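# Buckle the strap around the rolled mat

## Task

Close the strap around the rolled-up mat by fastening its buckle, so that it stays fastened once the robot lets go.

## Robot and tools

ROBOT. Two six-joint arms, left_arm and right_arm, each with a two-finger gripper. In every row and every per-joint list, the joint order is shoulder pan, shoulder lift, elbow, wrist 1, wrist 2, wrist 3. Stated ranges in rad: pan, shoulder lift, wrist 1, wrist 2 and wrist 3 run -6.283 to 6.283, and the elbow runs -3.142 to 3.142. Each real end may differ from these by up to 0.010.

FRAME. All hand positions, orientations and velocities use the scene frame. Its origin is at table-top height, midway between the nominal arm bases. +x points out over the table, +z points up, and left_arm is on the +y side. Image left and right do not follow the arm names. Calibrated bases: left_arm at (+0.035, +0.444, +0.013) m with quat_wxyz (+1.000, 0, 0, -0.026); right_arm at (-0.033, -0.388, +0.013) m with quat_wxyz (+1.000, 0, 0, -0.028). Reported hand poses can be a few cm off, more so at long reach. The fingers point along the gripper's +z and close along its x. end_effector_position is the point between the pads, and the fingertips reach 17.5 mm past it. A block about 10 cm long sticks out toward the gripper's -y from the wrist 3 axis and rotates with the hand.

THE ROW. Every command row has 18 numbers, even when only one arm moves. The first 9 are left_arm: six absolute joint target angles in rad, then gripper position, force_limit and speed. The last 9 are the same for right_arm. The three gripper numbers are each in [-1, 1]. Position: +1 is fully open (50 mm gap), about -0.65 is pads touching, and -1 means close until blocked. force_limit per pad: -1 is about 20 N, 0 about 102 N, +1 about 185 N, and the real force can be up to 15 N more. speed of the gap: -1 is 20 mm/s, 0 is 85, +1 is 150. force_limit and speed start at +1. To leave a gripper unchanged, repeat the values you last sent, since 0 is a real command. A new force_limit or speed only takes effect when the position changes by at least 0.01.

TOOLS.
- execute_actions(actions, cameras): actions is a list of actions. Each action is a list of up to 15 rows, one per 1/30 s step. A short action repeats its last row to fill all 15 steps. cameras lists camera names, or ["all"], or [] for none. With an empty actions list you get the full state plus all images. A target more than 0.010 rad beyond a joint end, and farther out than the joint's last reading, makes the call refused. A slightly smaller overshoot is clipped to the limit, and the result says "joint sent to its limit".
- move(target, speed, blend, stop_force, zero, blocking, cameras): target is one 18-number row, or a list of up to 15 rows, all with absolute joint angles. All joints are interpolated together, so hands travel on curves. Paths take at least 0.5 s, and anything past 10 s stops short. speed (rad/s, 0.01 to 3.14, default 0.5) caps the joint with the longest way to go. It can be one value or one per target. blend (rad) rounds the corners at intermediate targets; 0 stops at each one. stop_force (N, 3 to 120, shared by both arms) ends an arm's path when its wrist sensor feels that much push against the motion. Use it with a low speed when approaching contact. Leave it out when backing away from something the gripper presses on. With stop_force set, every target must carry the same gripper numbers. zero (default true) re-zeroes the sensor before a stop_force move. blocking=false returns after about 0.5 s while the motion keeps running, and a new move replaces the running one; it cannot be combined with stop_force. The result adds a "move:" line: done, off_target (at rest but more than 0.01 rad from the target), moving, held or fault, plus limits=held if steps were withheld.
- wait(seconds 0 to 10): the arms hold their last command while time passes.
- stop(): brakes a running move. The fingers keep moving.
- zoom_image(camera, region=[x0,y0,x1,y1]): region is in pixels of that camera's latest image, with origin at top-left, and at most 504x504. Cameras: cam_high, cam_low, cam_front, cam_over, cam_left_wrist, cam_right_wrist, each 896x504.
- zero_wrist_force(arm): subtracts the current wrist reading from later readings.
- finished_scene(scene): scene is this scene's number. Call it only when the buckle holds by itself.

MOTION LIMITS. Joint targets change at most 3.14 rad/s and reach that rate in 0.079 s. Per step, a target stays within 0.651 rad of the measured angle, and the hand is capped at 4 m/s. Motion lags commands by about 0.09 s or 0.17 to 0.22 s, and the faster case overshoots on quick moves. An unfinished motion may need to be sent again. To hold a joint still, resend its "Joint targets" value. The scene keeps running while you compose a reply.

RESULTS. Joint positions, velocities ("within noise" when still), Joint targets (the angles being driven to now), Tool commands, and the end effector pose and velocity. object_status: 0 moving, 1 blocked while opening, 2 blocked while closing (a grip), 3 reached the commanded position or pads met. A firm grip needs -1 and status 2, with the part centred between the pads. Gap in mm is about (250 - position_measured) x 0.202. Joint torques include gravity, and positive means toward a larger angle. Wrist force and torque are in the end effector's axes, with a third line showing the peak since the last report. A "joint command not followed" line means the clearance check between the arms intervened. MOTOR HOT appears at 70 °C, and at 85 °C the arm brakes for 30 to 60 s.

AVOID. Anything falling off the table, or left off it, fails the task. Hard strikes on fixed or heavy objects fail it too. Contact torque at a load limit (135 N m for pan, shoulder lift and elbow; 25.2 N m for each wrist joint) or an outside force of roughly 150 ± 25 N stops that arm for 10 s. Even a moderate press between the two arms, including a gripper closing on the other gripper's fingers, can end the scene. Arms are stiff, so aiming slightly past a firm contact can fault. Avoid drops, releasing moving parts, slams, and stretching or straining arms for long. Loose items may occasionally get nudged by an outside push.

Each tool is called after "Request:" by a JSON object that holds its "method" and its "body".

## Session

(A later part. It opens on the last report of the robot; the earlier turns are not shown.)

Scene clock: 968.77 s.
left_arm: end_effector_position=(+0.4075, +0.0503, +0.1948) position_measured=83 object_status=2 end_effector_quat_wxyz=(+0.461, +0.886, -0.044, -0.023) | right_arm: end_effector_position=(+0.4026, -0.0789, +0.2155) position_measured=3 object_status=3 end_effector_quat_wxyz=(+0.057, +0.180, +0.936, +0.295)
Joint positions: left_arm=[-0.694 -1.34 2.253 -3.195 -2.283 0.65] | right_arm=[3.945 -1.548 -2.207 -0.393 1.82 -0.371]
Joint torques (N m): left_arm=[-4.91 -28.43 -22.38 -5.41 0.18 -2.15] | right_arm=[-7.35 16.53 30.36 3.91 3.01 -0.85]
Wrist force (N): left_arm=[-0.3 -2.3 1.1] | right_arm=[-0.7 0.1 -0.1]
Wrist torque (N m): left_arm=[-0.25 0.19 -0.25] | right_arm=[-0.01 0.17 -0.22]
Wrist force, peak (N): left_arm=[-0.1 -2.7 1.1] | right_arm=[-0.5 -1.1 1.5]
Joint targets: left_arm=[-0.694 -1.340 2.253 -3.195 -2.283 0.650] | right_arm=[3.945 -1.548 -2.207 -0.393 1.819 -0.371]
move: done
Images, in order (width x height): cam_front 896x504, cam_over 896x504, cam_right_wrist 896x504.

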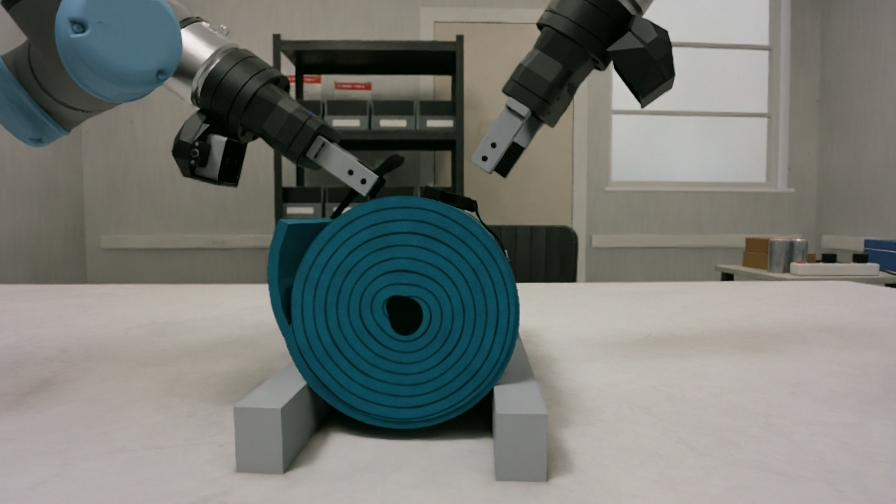

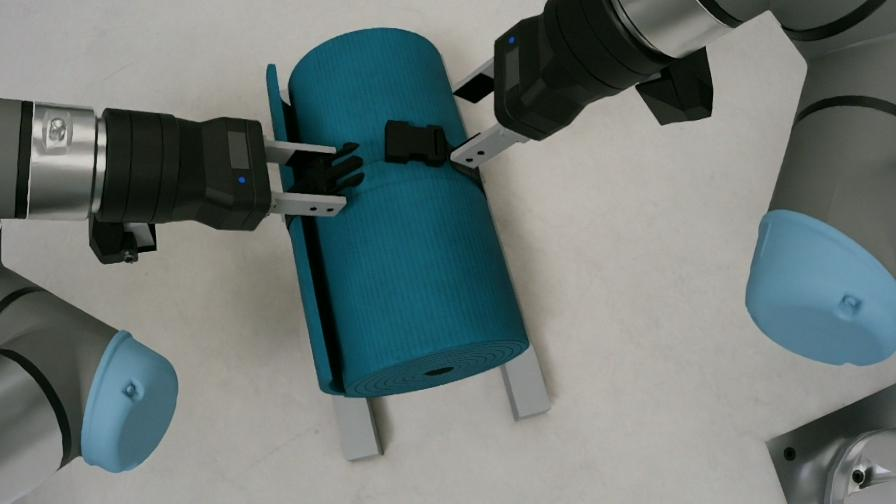

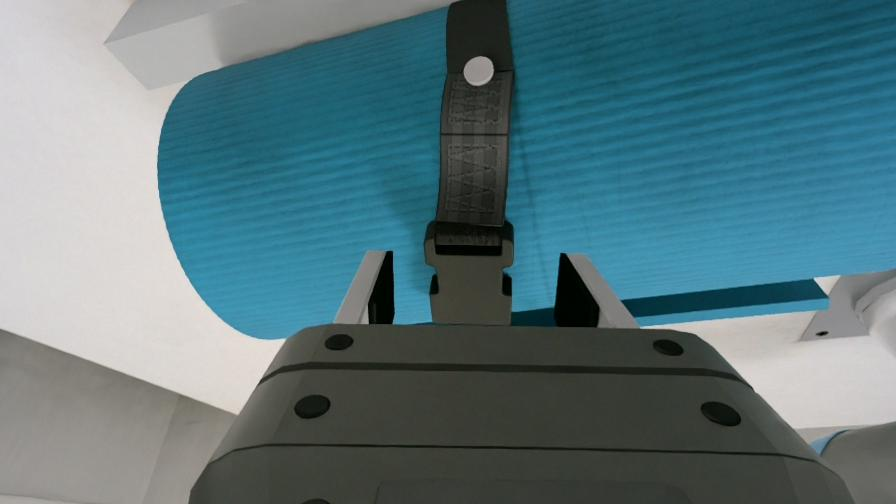

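Request:
{"method": "move", "body": {"target": [-0.6944,-1.3398,2.2534,-3.1947,-2.2834,0.6504,-1,-0.6,-1, 3.9726,-1.6682,-2.2078,-0.2664,1.8047,-0.347,1,-0.6,0], "speed": 0.1, "stop_force": 6, "cameras": ["cam_right_wrist"]}}

Request:
{"method": "move", "body": {"target": [-0.6944,-1.3398,2.2534,-3.1947,-2.2834,0.6504,-1,-0.6,-1, 3.9726,-1.6682,-2.2078,-0.2664,1.8047,-0.347,1,-0.6,0], "speed": 0.02, "stop_force": 4, "cameras": ["cam_front","cam_over","cam_right_wrist"]}}

Request:
{"method": "zoom_image", "body": {"camera": "cam_front", "region": [330, 100, 530, 260]}}

Scene clock: 980.40 s.
left_arm: end_effector_position=(+0.4075, +0.0503, +0.1948) position_measured=83 object_status=2 end_effector_quat_wxyz=(+0.461, +0.886, -0.044, -0.023) | right_arm: end_effector_position=(+0.4117, -0.0568, +0.1818) position_measured=3 object_status=3 end_effector_quat_wxyz=(+0.057, +0.180, +0.936, +0.295)
Joint positions: left_arm=[-0.694 -1.34 2.253 -3.195 -2.283 0.65] | right_arm=[3.969 -1.654 -2.208 -0.282 1.807 -0.35]
Joint torques (N m): left_arm=[-4.89 -27.35 -21.38 -5.38 0.17 -2.01] | right_arm=[-6.21 12.59 15.85 5.21 3.06 -1.3]
Wrist force (N): left_arm=[-0.1 -2.4 0.9] | right_arm=[-1.1 -0.4 -3.6]
Wrist torque (N m): left_arm=[-0.27 0.16 -0.25] | right_arm=[0.09 0.29 -0.23]
Wrist force, peak (N): left_arm=[-0.4 -2.7 1.0] | right_arm=[0.5 -7.7 -42.2]
Joint targets: left_arm=[-0.694 -1.340 2.253 -3.195 -2.283 0.650] | right_arm=[3.969 -1.654 -2.208 -0.282 1.807 -0.350]
move: contact (right_arm); right_arm: the shoulder lift is farthest, 0.015 rad from its target
Images, in order (width x height): cam_right_wrist 896x504.

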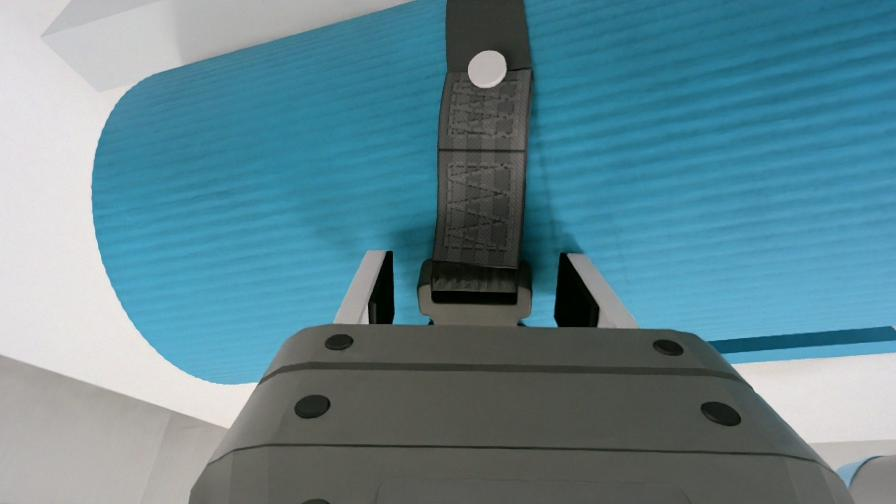

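Scene clock: 981.43 s.
left_arm: end_effector_position=(+0.4075, +0.0503, +0.1948) position_measured=83 object_status=2 end_effector_quat_wxyz=(+0.461, +0.886, -0.044, -0.023) | right_arm: end_effector_position=(+0.4118, -0.0566, +0.1815) position_measured=3 object_status=3 end_effector_quat_wxyz=(+0.057, +0.180, +0.936, +0.295)
Joint positions: left_arm=[-0.694 -1.34 2.253 -3.195 -2.283 0.65] | right_arm=[3.969 -1.654 -2.208 -0.281 1.807 -0.35]
Joint torques (N m): left_arm=[-4.37 -27.81 -21.99 -5.26 0.11 -2.19] | right_arm=[-6.01 29.93 16.08 2.48 1.19 -1.26]
Wrist force (N): left_arm=[-0.3 -2.4 1.2] | right_arm=[0.0 -0.8 -7.5]
Wrist torque (N m): left_arm=[-0.25 0.18 -0.25] | right_arm=[0.11 0.38 -0.23]
Wrist force, peak (N): left_arm=[-0.2 -2.5 1.2] | right_arm=[0.4 -1.3 -12.4]
Joint targets: left_arm=[-0.694 -1.340 2.253 -3.195 -2.283 0.650] | right_arm=[3.969 -1.654 -2.208 -0.281 1.807 -0.350]
move: contact (right_arm); right_arm: the wrist 1 is farthest, 0.015 rad from its target
Images, in order (width x height): cam_front 896x504, cam_over 896x504, cam_right_wrist 896x504.

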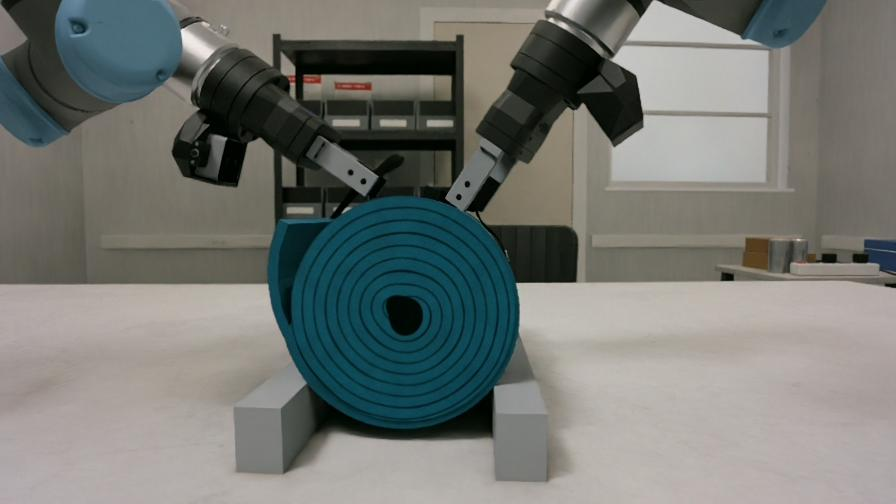

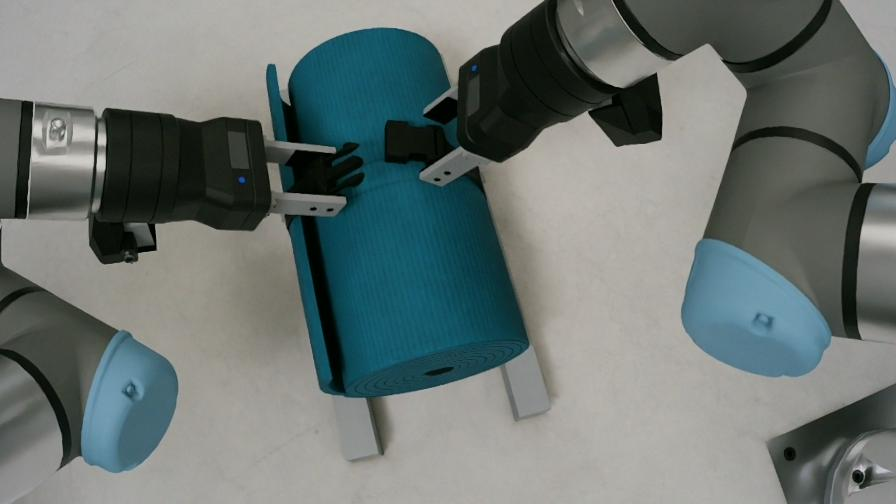

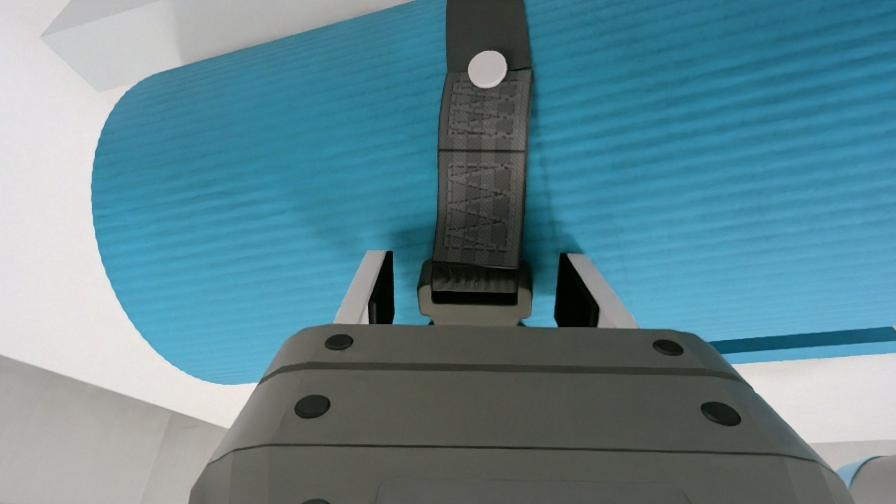

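Scaled by 2.520.

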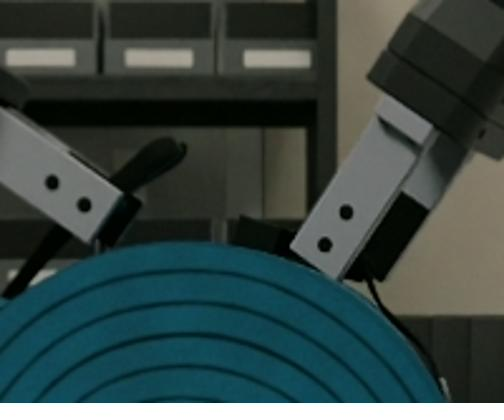

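Request:
{"method": "move", "body": {"target": [-0.6944,-1.3398,2.2534,-3.1947,-2.2834,0.6504,-1,-0.6,-1, 3.969,-1.654,-2.208,-0.281,1.807,-0.350,-1,-0.6,-1], "cameras": ["cam_over","cam_right_wrist"]}}

Request:
{"method": "zoom_image", "body": {"camera": "cam_over", "region": [260, 90, 500, 280]}}

Request:
{"method": "zoom_image", "body": {"camera": "cam_right_wrist", "region": [350, 200, 600, 340]}}

Scene clock: 985.53 s.
left_arm: end_effector_position=(+0.4075, +0.0503, +0.1948) position_measured=83 object_status=2 end_effector_quat_wxyz=(+0.461, +0.886, -0.044, -0.023) | right_arm: end_effector_position=(+0.4117, -0.0568, +0.1816) position_measured=85 object_status=2 end_effector_quat_wxyz=(+0.057, +0.180, +0.936, +0.296)
Joint positions: left_arm=[-0.694 -1.34 2.253 -3.195 -2.283 0.65] | right_arm=[3.969 -1.654 -2.208 -0.281 1.807 -0.35]
Joint torques (N m): left_arm=[-4.45 -28.87 -21.85 -5.37 0.16 -2.18] | right_arm=[-3.82 26.72 10.79 5.11 2.41 -0.97]
Wrist force (N): left_arm=[-0.4 -2.3 1.2] | right_arm=[-0.7 0.3 0.3]
Wrist torque (N m): left_arm=[-0.25 0.19 -0.25] | right_arm=[0.03 0.16 -0.19]
Wrist force, peak (N): left_arm=[-0.3 -2.5 1.3] | right_arm=[-0.2 -0.5 -7.8]
Joint targets: left_arm=[-0.694 -1.340 2.253 -3.195 -2.283 0.650] | right_arm=[3.969 -1.654 -2.208 -0.281 1.807 -0.350]
move: done
Images, in order (width x height): cam_over 896x504, cam_right_wrist 896x504.

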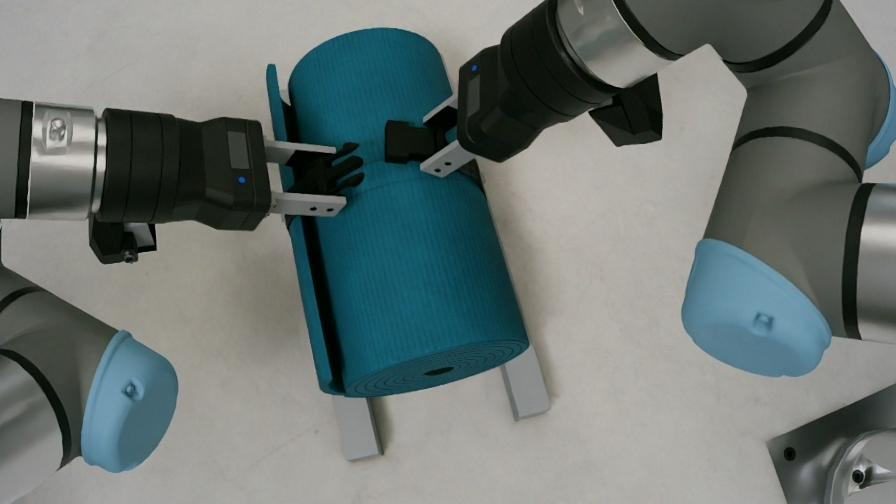

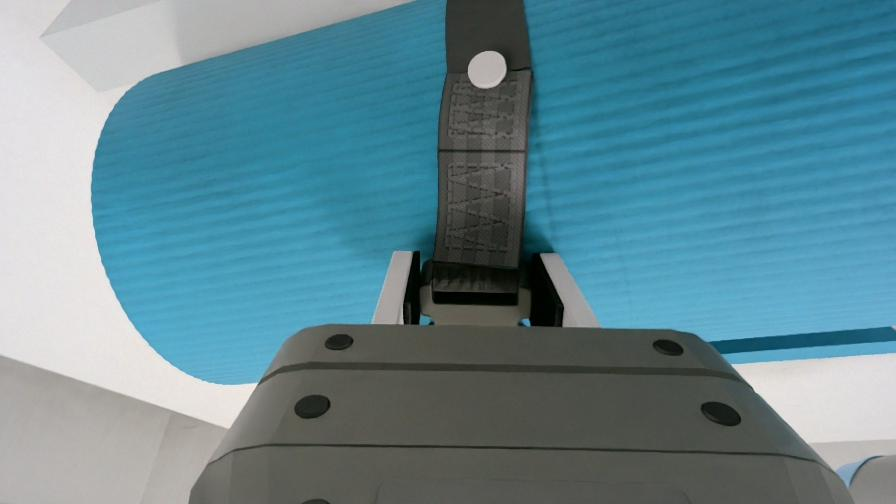

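Scaled by 2.100.

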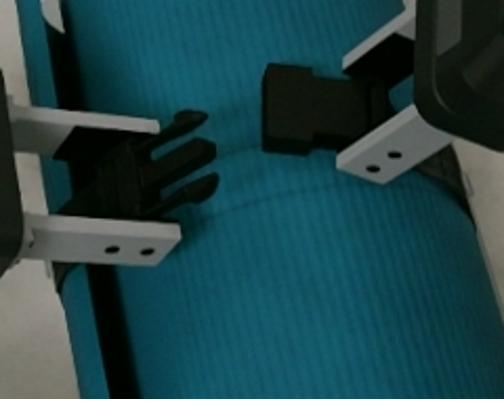

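Scaled by 2.016.

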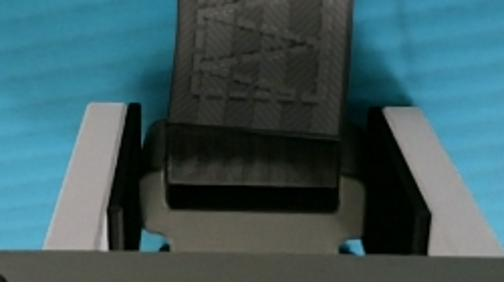

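Request:
{"method": "move", "body": {"target": [-0.8859,-1.4933,2.0359,-2.447,-1.8575,0.6847,-1,-0.6,-1, 3.969,-1.654,-2.208,-0.281,1.807,-0.350,-1,-0.6,-1], "speed": 0.12, "stop_force": 20, "cameras": ["cam_front","cam_over","cam_left_wrist","cam_right_wrist"]}}

Request:
{"method": "zoom_image", "body": {"camera": "cam_over", "region": [260, 90, 500, 280]}}

Request:
{"method": "zoom_image", "body": {"camera": "cam_front", "region": [330, 100, 530, 260]}}

Scene clock: 1021.50 s.
left_arm: end_effector_position=(+0.4057, +0.0402, +0.1942) position_measured=83 object_status=2 end_effector_quat_wxyz=(+0.216, +0.975, -0.049, -0.011) | right_arm: end_effector_position=(+0.4117, -0.0568, +0.1816) position_measured=85 object_status=2 end_effector_quat_wxyz=(+0.057, +0.180, +0.936, +0.296)
Joint positions: left_arm=[-0.886 -1.493 2.036 -2.447 -1.858 0.685] | right_arm=[3.969 -1.654 -2.208 -0.281 1.807 -0.35]
Joint torques (N m): left_arm=[9.33 -20.71 -16.65 -6.16 -2.3 -1.55] | right_arm=[3.75 13.81 24.26 4.99 2.55 0.7]
Wrist force (N): left_arm=[0.2 -1.7 1.0] | right_arm=[-0.9 0.4 0.1]
Wrist torque (N m): left_arm=[-0.08 0.05 -0.16] | right_arm=[0.04 0.19 -0.19]
Wrist force, peak (N): left_arm=[-0.3 -2.5 1.4] | right_arm=[-1.0 0.5 0.3]
Joint targets: left_arm=[-0.886 -1.493 2.036 -2.447 -1.858 0.685] | right_arm=[3.969 -1.654 -2.208 -0.281 1.807 -0.350]
move: done
Images, in order (width x height): cam_front 896x504, cam_over 896x504, cam_left_wrist 896x504, cam_right_wrist 896x504.

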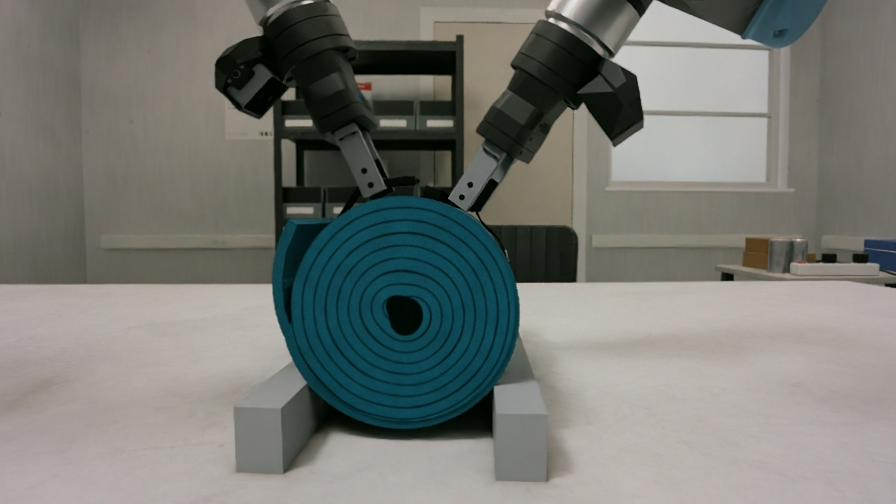

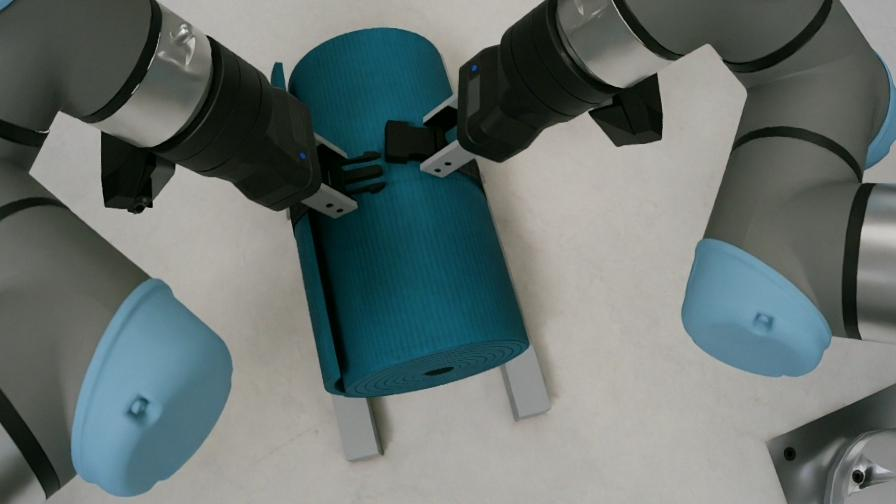

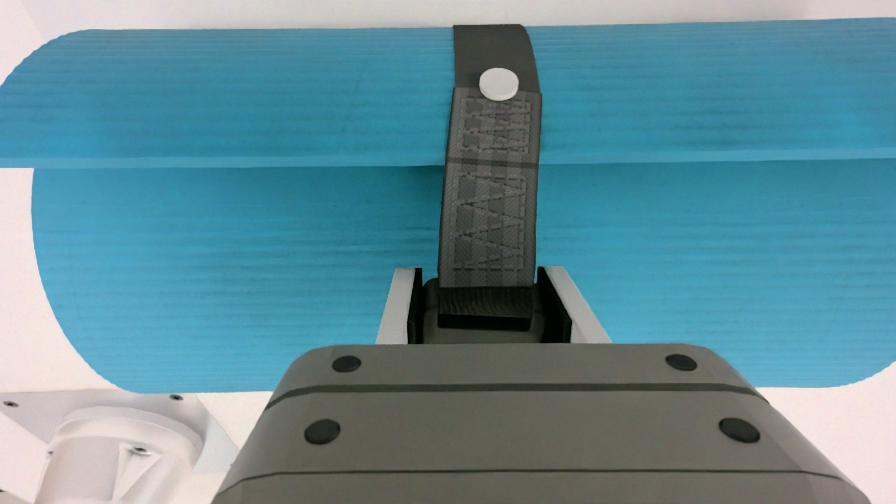

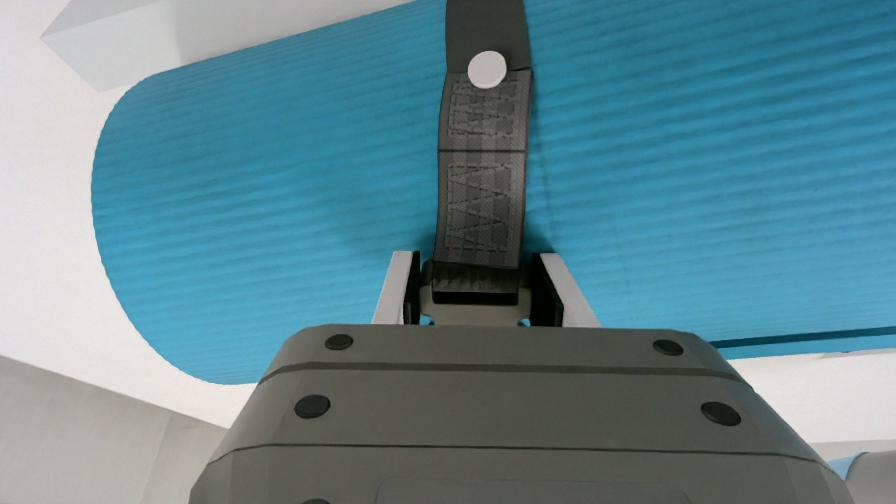

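Scaled by 2.100.

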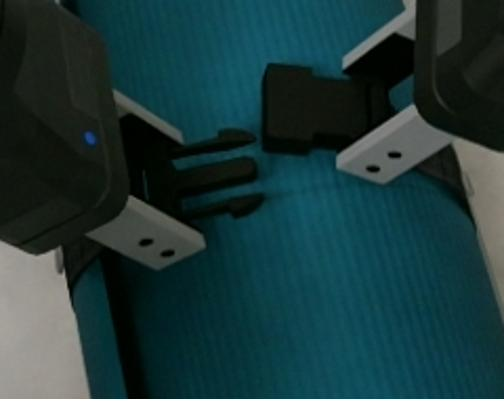

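Scaled by 2.520.

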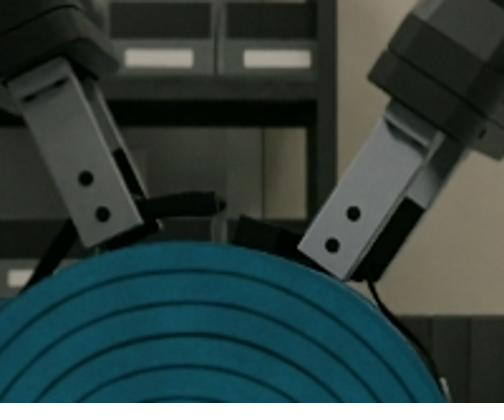

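Request:
{"method": "move", "body": {"target": [[-0.8859,-1.4933,2.0359,-2.447,-1.8575,0.6847,-1,-0.6,-1, 4.0108,-1.6273,-1.904,-1.0002,1.7088,-0.6449,-1,-0.6,-1],[-0.8859,-1.4933,2.0359,-2.447,-1.8575,0.6847,-1,-0.6,-1, 4.0316,-1.6565,-1.9008,-0.9716,1.7049,-0.6241,-1,-0.6,-1]], "speed": 0.12, "stop_force": 15, "cameras": ["cam_front","cam_over","cam_right_wrist","cam_low"]}}

Request:
{"method": "zoom_image", "body": {"camera": "cam_over", "region": [260, 90, 500, 280]}}

Request:
{"method": "zoom_image", "body": {"camera": "cam_front", "region": [330, 100, 530, 260]}}

Scene clock: 1067.40 s.
left_arm: end_effector_position=(+0.4057, +0.0402, +0.1942) position_measured=83 object_status=2 end_effector_quat_wxyz=(+0.216, +0.975, -0.049, -0.011) | right_arm: end_effector_position=(+0.4028, -0.0543, +0.2060) position_measured=85 object_status=2 end_effector_quat_wxyz=(+0.006, +0.050, +0.992, +0.113)
Joint positions: left_arm=[-0.886 -1.493 2.036 -2.447 -1.858 0.685] | right_arm=[4.032 -1.657 -1.901 -0.972 1.705 -0.624]
Joint torques (N m): left_arm=[6.58 -27.26 -24.21 -6.15 -1.66 -2.21] | right_arm=[-6.95 38.14 14.92 5.19 3.14 -1.25]
Wrist force (N): left_arm=[0.7 -4.7 3.7] | right_arm=[-0.8 -0.6 2.2]
Wrist torque (N m): left_arm=[-0.17 0.06 -0.15] | right_arm=[0.10 0.00 0.03]
Wrist force, peak (N): left_arm=[0.4 -4.8 4.2] | right_arm=[-0.5 -2.7 7.2]
Joint targets: left_arm=[-0.886 -1.493 2.036 -2.447 -1.858 0.685] | right_arm=[4.032 -1.657 -1.901 -0.972 1.705 -0.624]
move: done
Images, in order (width x height): cam_low 896x504, cam_front 896x504, cam_over 896x504, cam_right_wrist 896x504.

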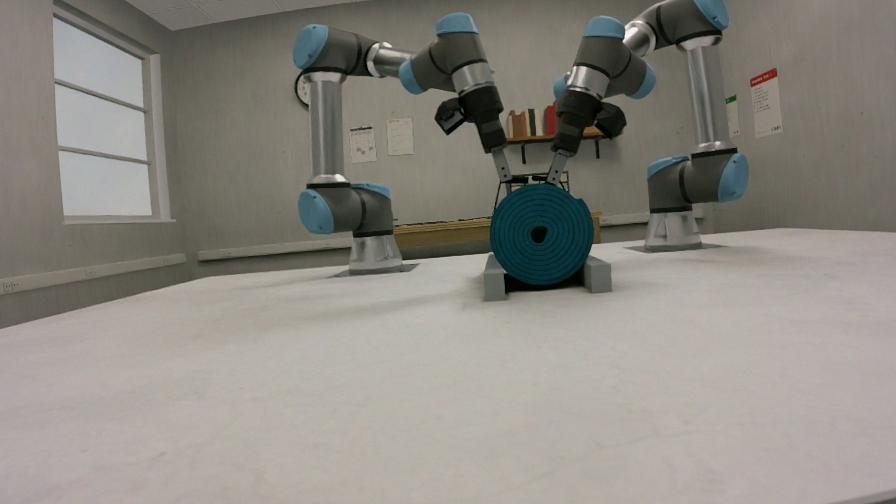

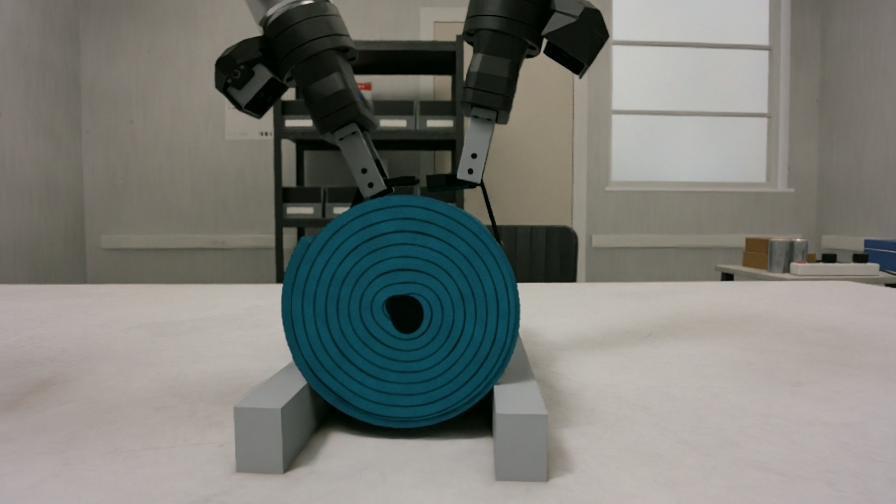

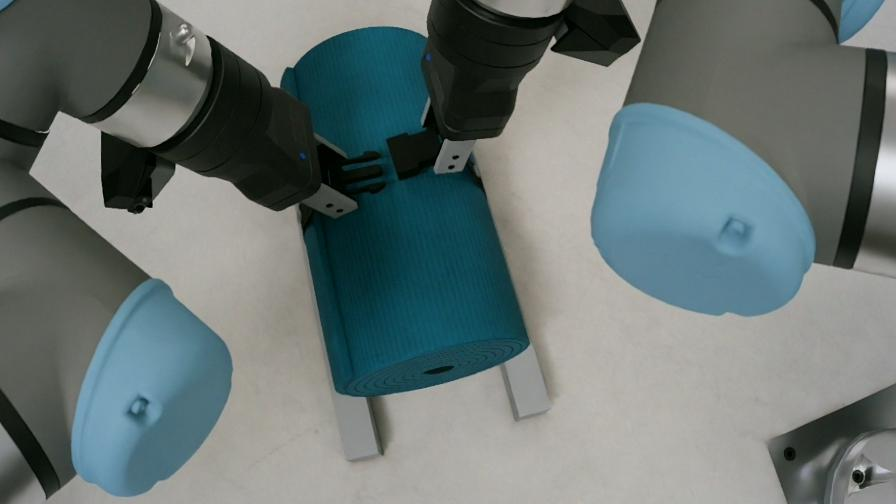

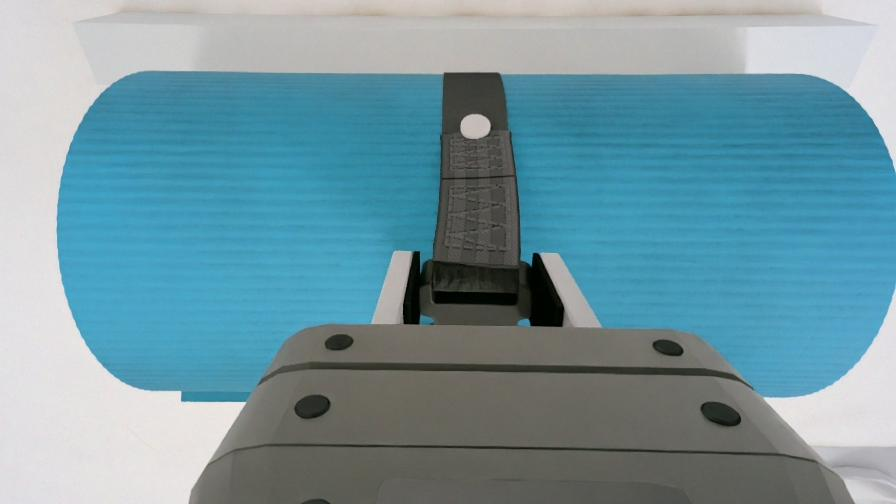

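Scaled by 2.100.

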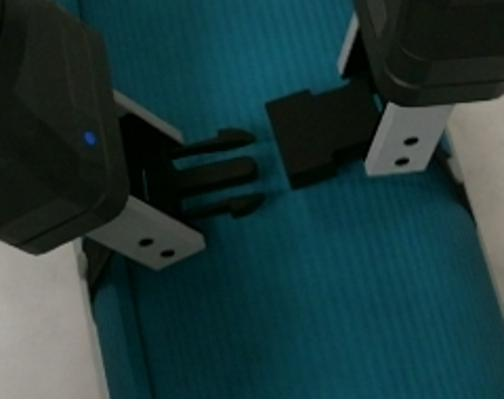

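Scaled by 2.520.

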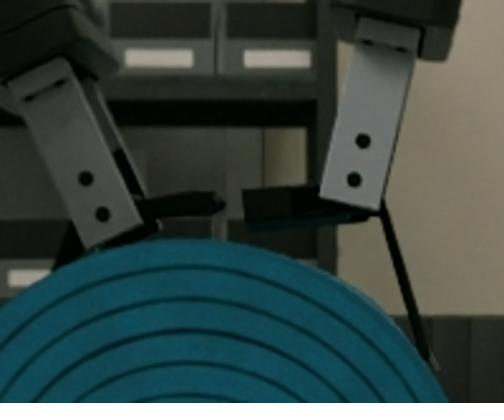

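Request:
{"method": "move", "body": {"target": [-0.898,-1.4884,2.0212,-2.4124,-1.8316,0.6799,-1,-0.6,-1, 4.0507,-1.6429,-1.9434,-0.9183,1.7003,-0.5496,-1,-0.6,-1], "speed": 0.06, "stop_force": 15, "cameras": ["cam_front","cam_over","cam_high"]}}

Request:
{"method": "zoom_image", "body": {"camera": "cam_over", "region": [320, 100, 480, 220]}}

Request:
{"method": "zoom_image", "body": {"camera": "cam_front", "region": [370, 140, 510, 230]}}

Scene clock: 1110.60 s.
left_arm: end_effector_position=(+0.4057, +0.0399, +0.1913) position_measured=83 object_status=2 end_effector_quat_wxyz=(+0.199, +0.979, -0.049, -0.010) | right_arm: end_effector_position=(+0.3941, -0.0505, +0.1996) position_measured=85 object_status=2 end_effector_quat_wxyz=(+0.009, +0.077, +0.990, +0.122)
Joint positions: left_arm=[-0.898 -1.488 2.021 -2.412 -1.832 0.68] | right_arm=[4.051 -1.643 -1.943 -0.918 1.7 -0.55]
Joint torques (N m): left_arm=[6.53 -33.31 -17.61 -6.66 -2.81 -0.09] | right_arm=[-6.68 16.72 33.03 2.41 0.17 -1.24]
Wrist force (N): left_arm=[0.5 -3.9 3.3] | right_arm=[-1.2 0.0 0.9]
Wrist torque (N m): left_arm=[-0.12 0.06 -0.01] | right_arm=[0.09 0.03 -0.02]
Wrist force, peak (N): left_arm=[0.4 -4.8 4.1] | right_arm=[-0.9 -1.0 2.4]
Joint targets: left_arm=[-0.898 -1.488 2.021 -2.412 -1.832 0.680] | right_arm=[4.051 -1.643 -1.943 -0.918 1.700 -0.550]
move: done
Images, in order (width x height): cam_high 896x504, cam_front 896x504, cam_over 896x504.

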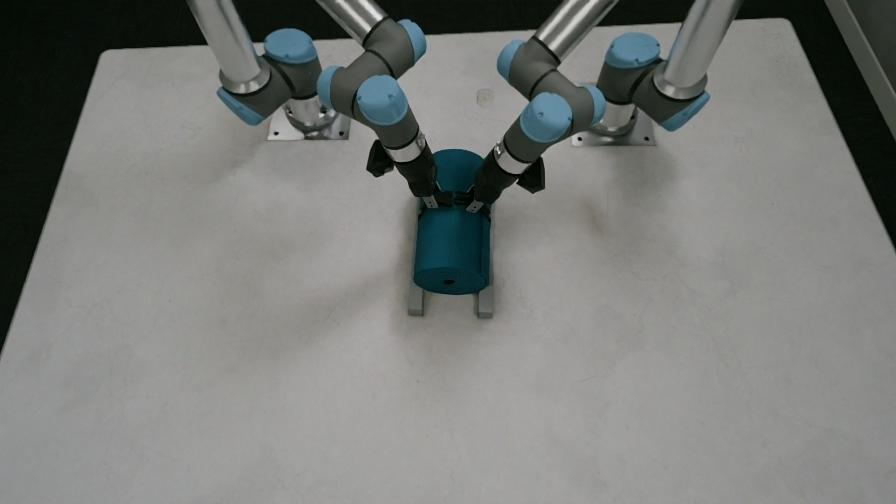

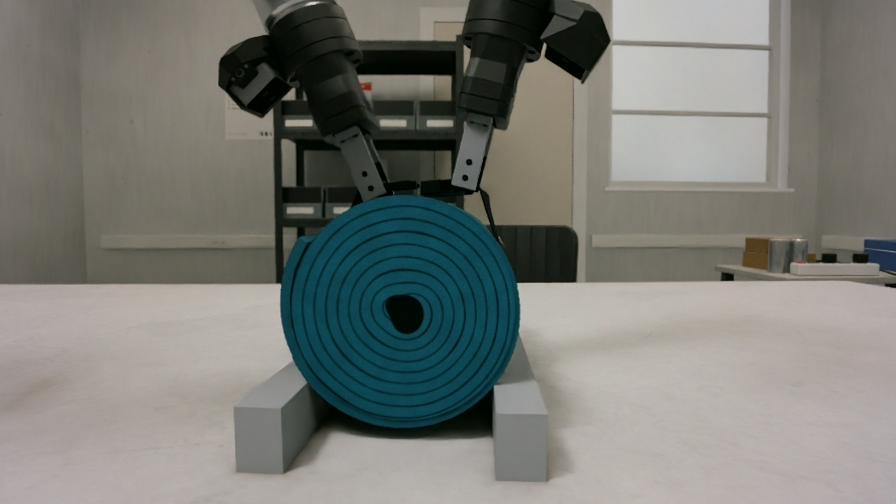

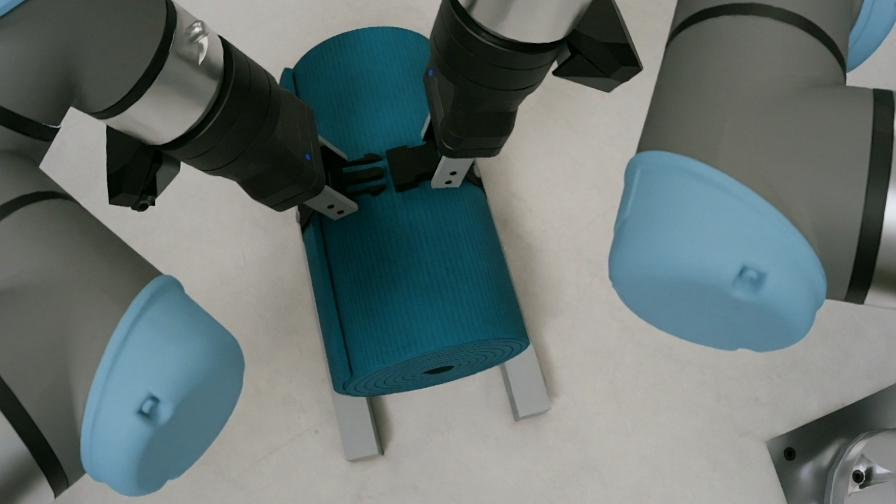

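Scaled by 3.150.

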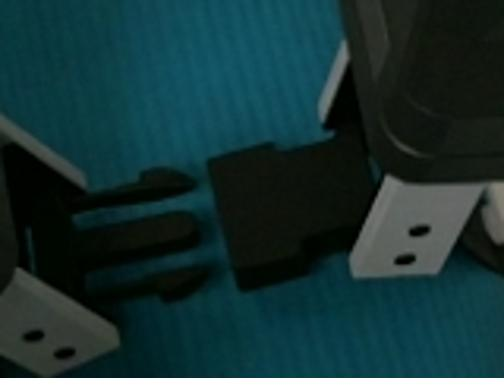

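Scaled by 3.600.

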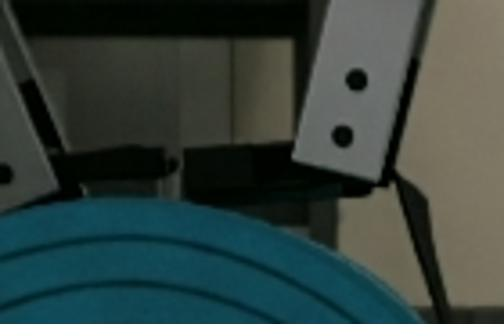

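Request:
{"method": "move", "body": {"target": [-0.898,-1.4884,2.0212,-2.4124,-1.8316,0.6799,-1,-0.6,-1, 4.0682,-1.6649,-1.9168,-0.9207,1.6966,-0.5325,-1,-0.6,-1], "speed": 0.03, "stop_force": 20, "cameras": ["cam_front","cam_over"]}}

Request:
{"method": "zoom_image", "body": {"camera": "cam_over", "region": [320, 100, 480, 220]}}

Request:
{"method": "zoom_image", "body": {"camera": "cam_front", "region": [370, 140, 510, 230]}}

Scene clock: 1126.37 s.
left_arm: end_effector_position=(+0.4057, +0.0399, +0.1913) position_measured=85 object_status=2 end_effector_quat_wxyz=(+0.199, +0.979, -0.049, -0.010) | right_arm: end_effector_position=(+0.3948, -0.0442, +0.1999) position_measured=85 object_status=2 end_effector_quat_wxyz=(+0.009, +0.077, +0.990, +0.121)
Joint positions: left_arm=[-0.898 -1.488 2.021 -2.412 -1.832 0.68] | right_arm=[4.058 -1.652 -1.932 -0.919 1.699 -0.542]
Joint torques (N m): left_arm=[-16.39 -33.09 -37.67 -7.87 -5.39 2.24] | right_arm=[0.99 36.22 20.35 7.04 5.97 -1.45]
Wrist force (N): left_arm=[-0.1 -22.4 -3.7] | right_arm=[-2.9 -20.7 -3.7]
Wrist torque (N m): left_arm=[-0.34 0.16 -0.15] | right_arm=[-0.14 -0.07 0.19]
Wrist force, peak (N): left_arm=[0.5 -32.9 -7.2] | right_arm=[-3.1 -29.6 -6.2]
Joint targets: left_arm=[-0.898 -1.488 2.021 -2.412 -1.832 0.680] | right_arm=[4.058 -1.652 -1.932 -0.920 1.699 -0.542]
move: contact (right_arm); right_arm: the elbow is farthest, 0.015 rad from its target
Images, in order (width x height): cam_front 896x504, cam_over 896x504.

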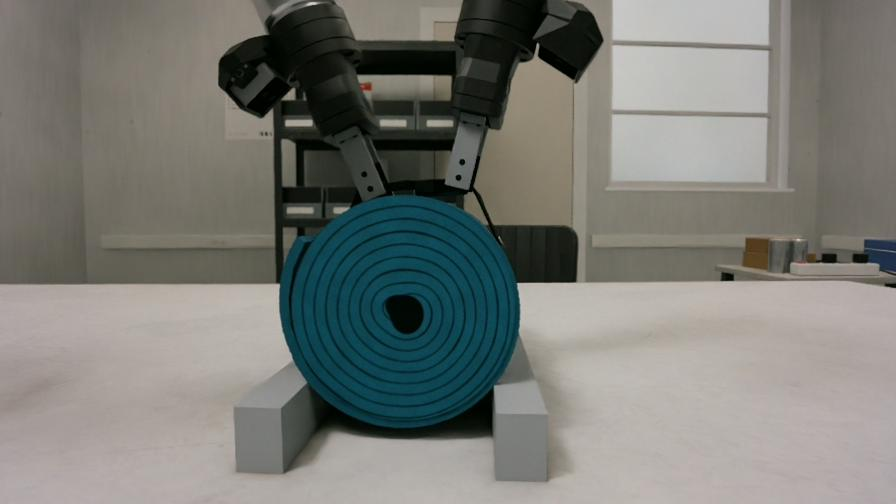

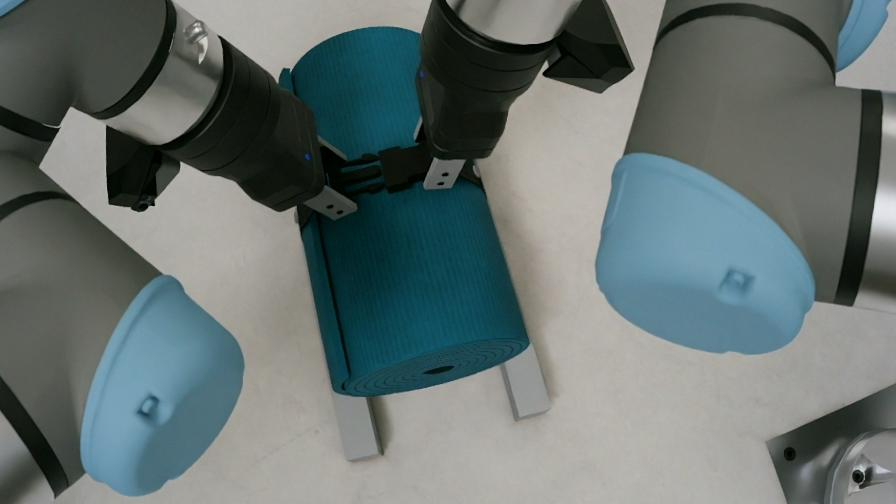

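Scaled by 3.150.

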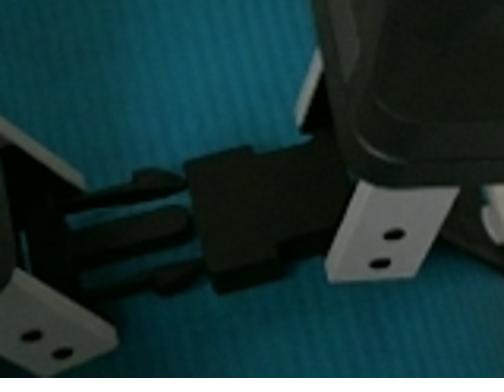

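Scaled by 3.600.

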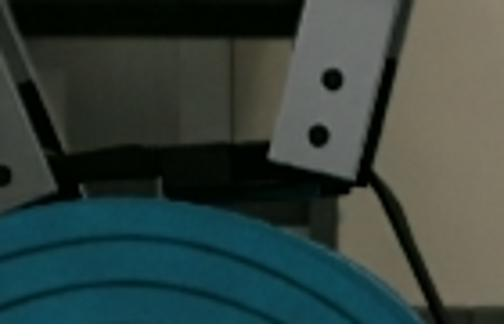

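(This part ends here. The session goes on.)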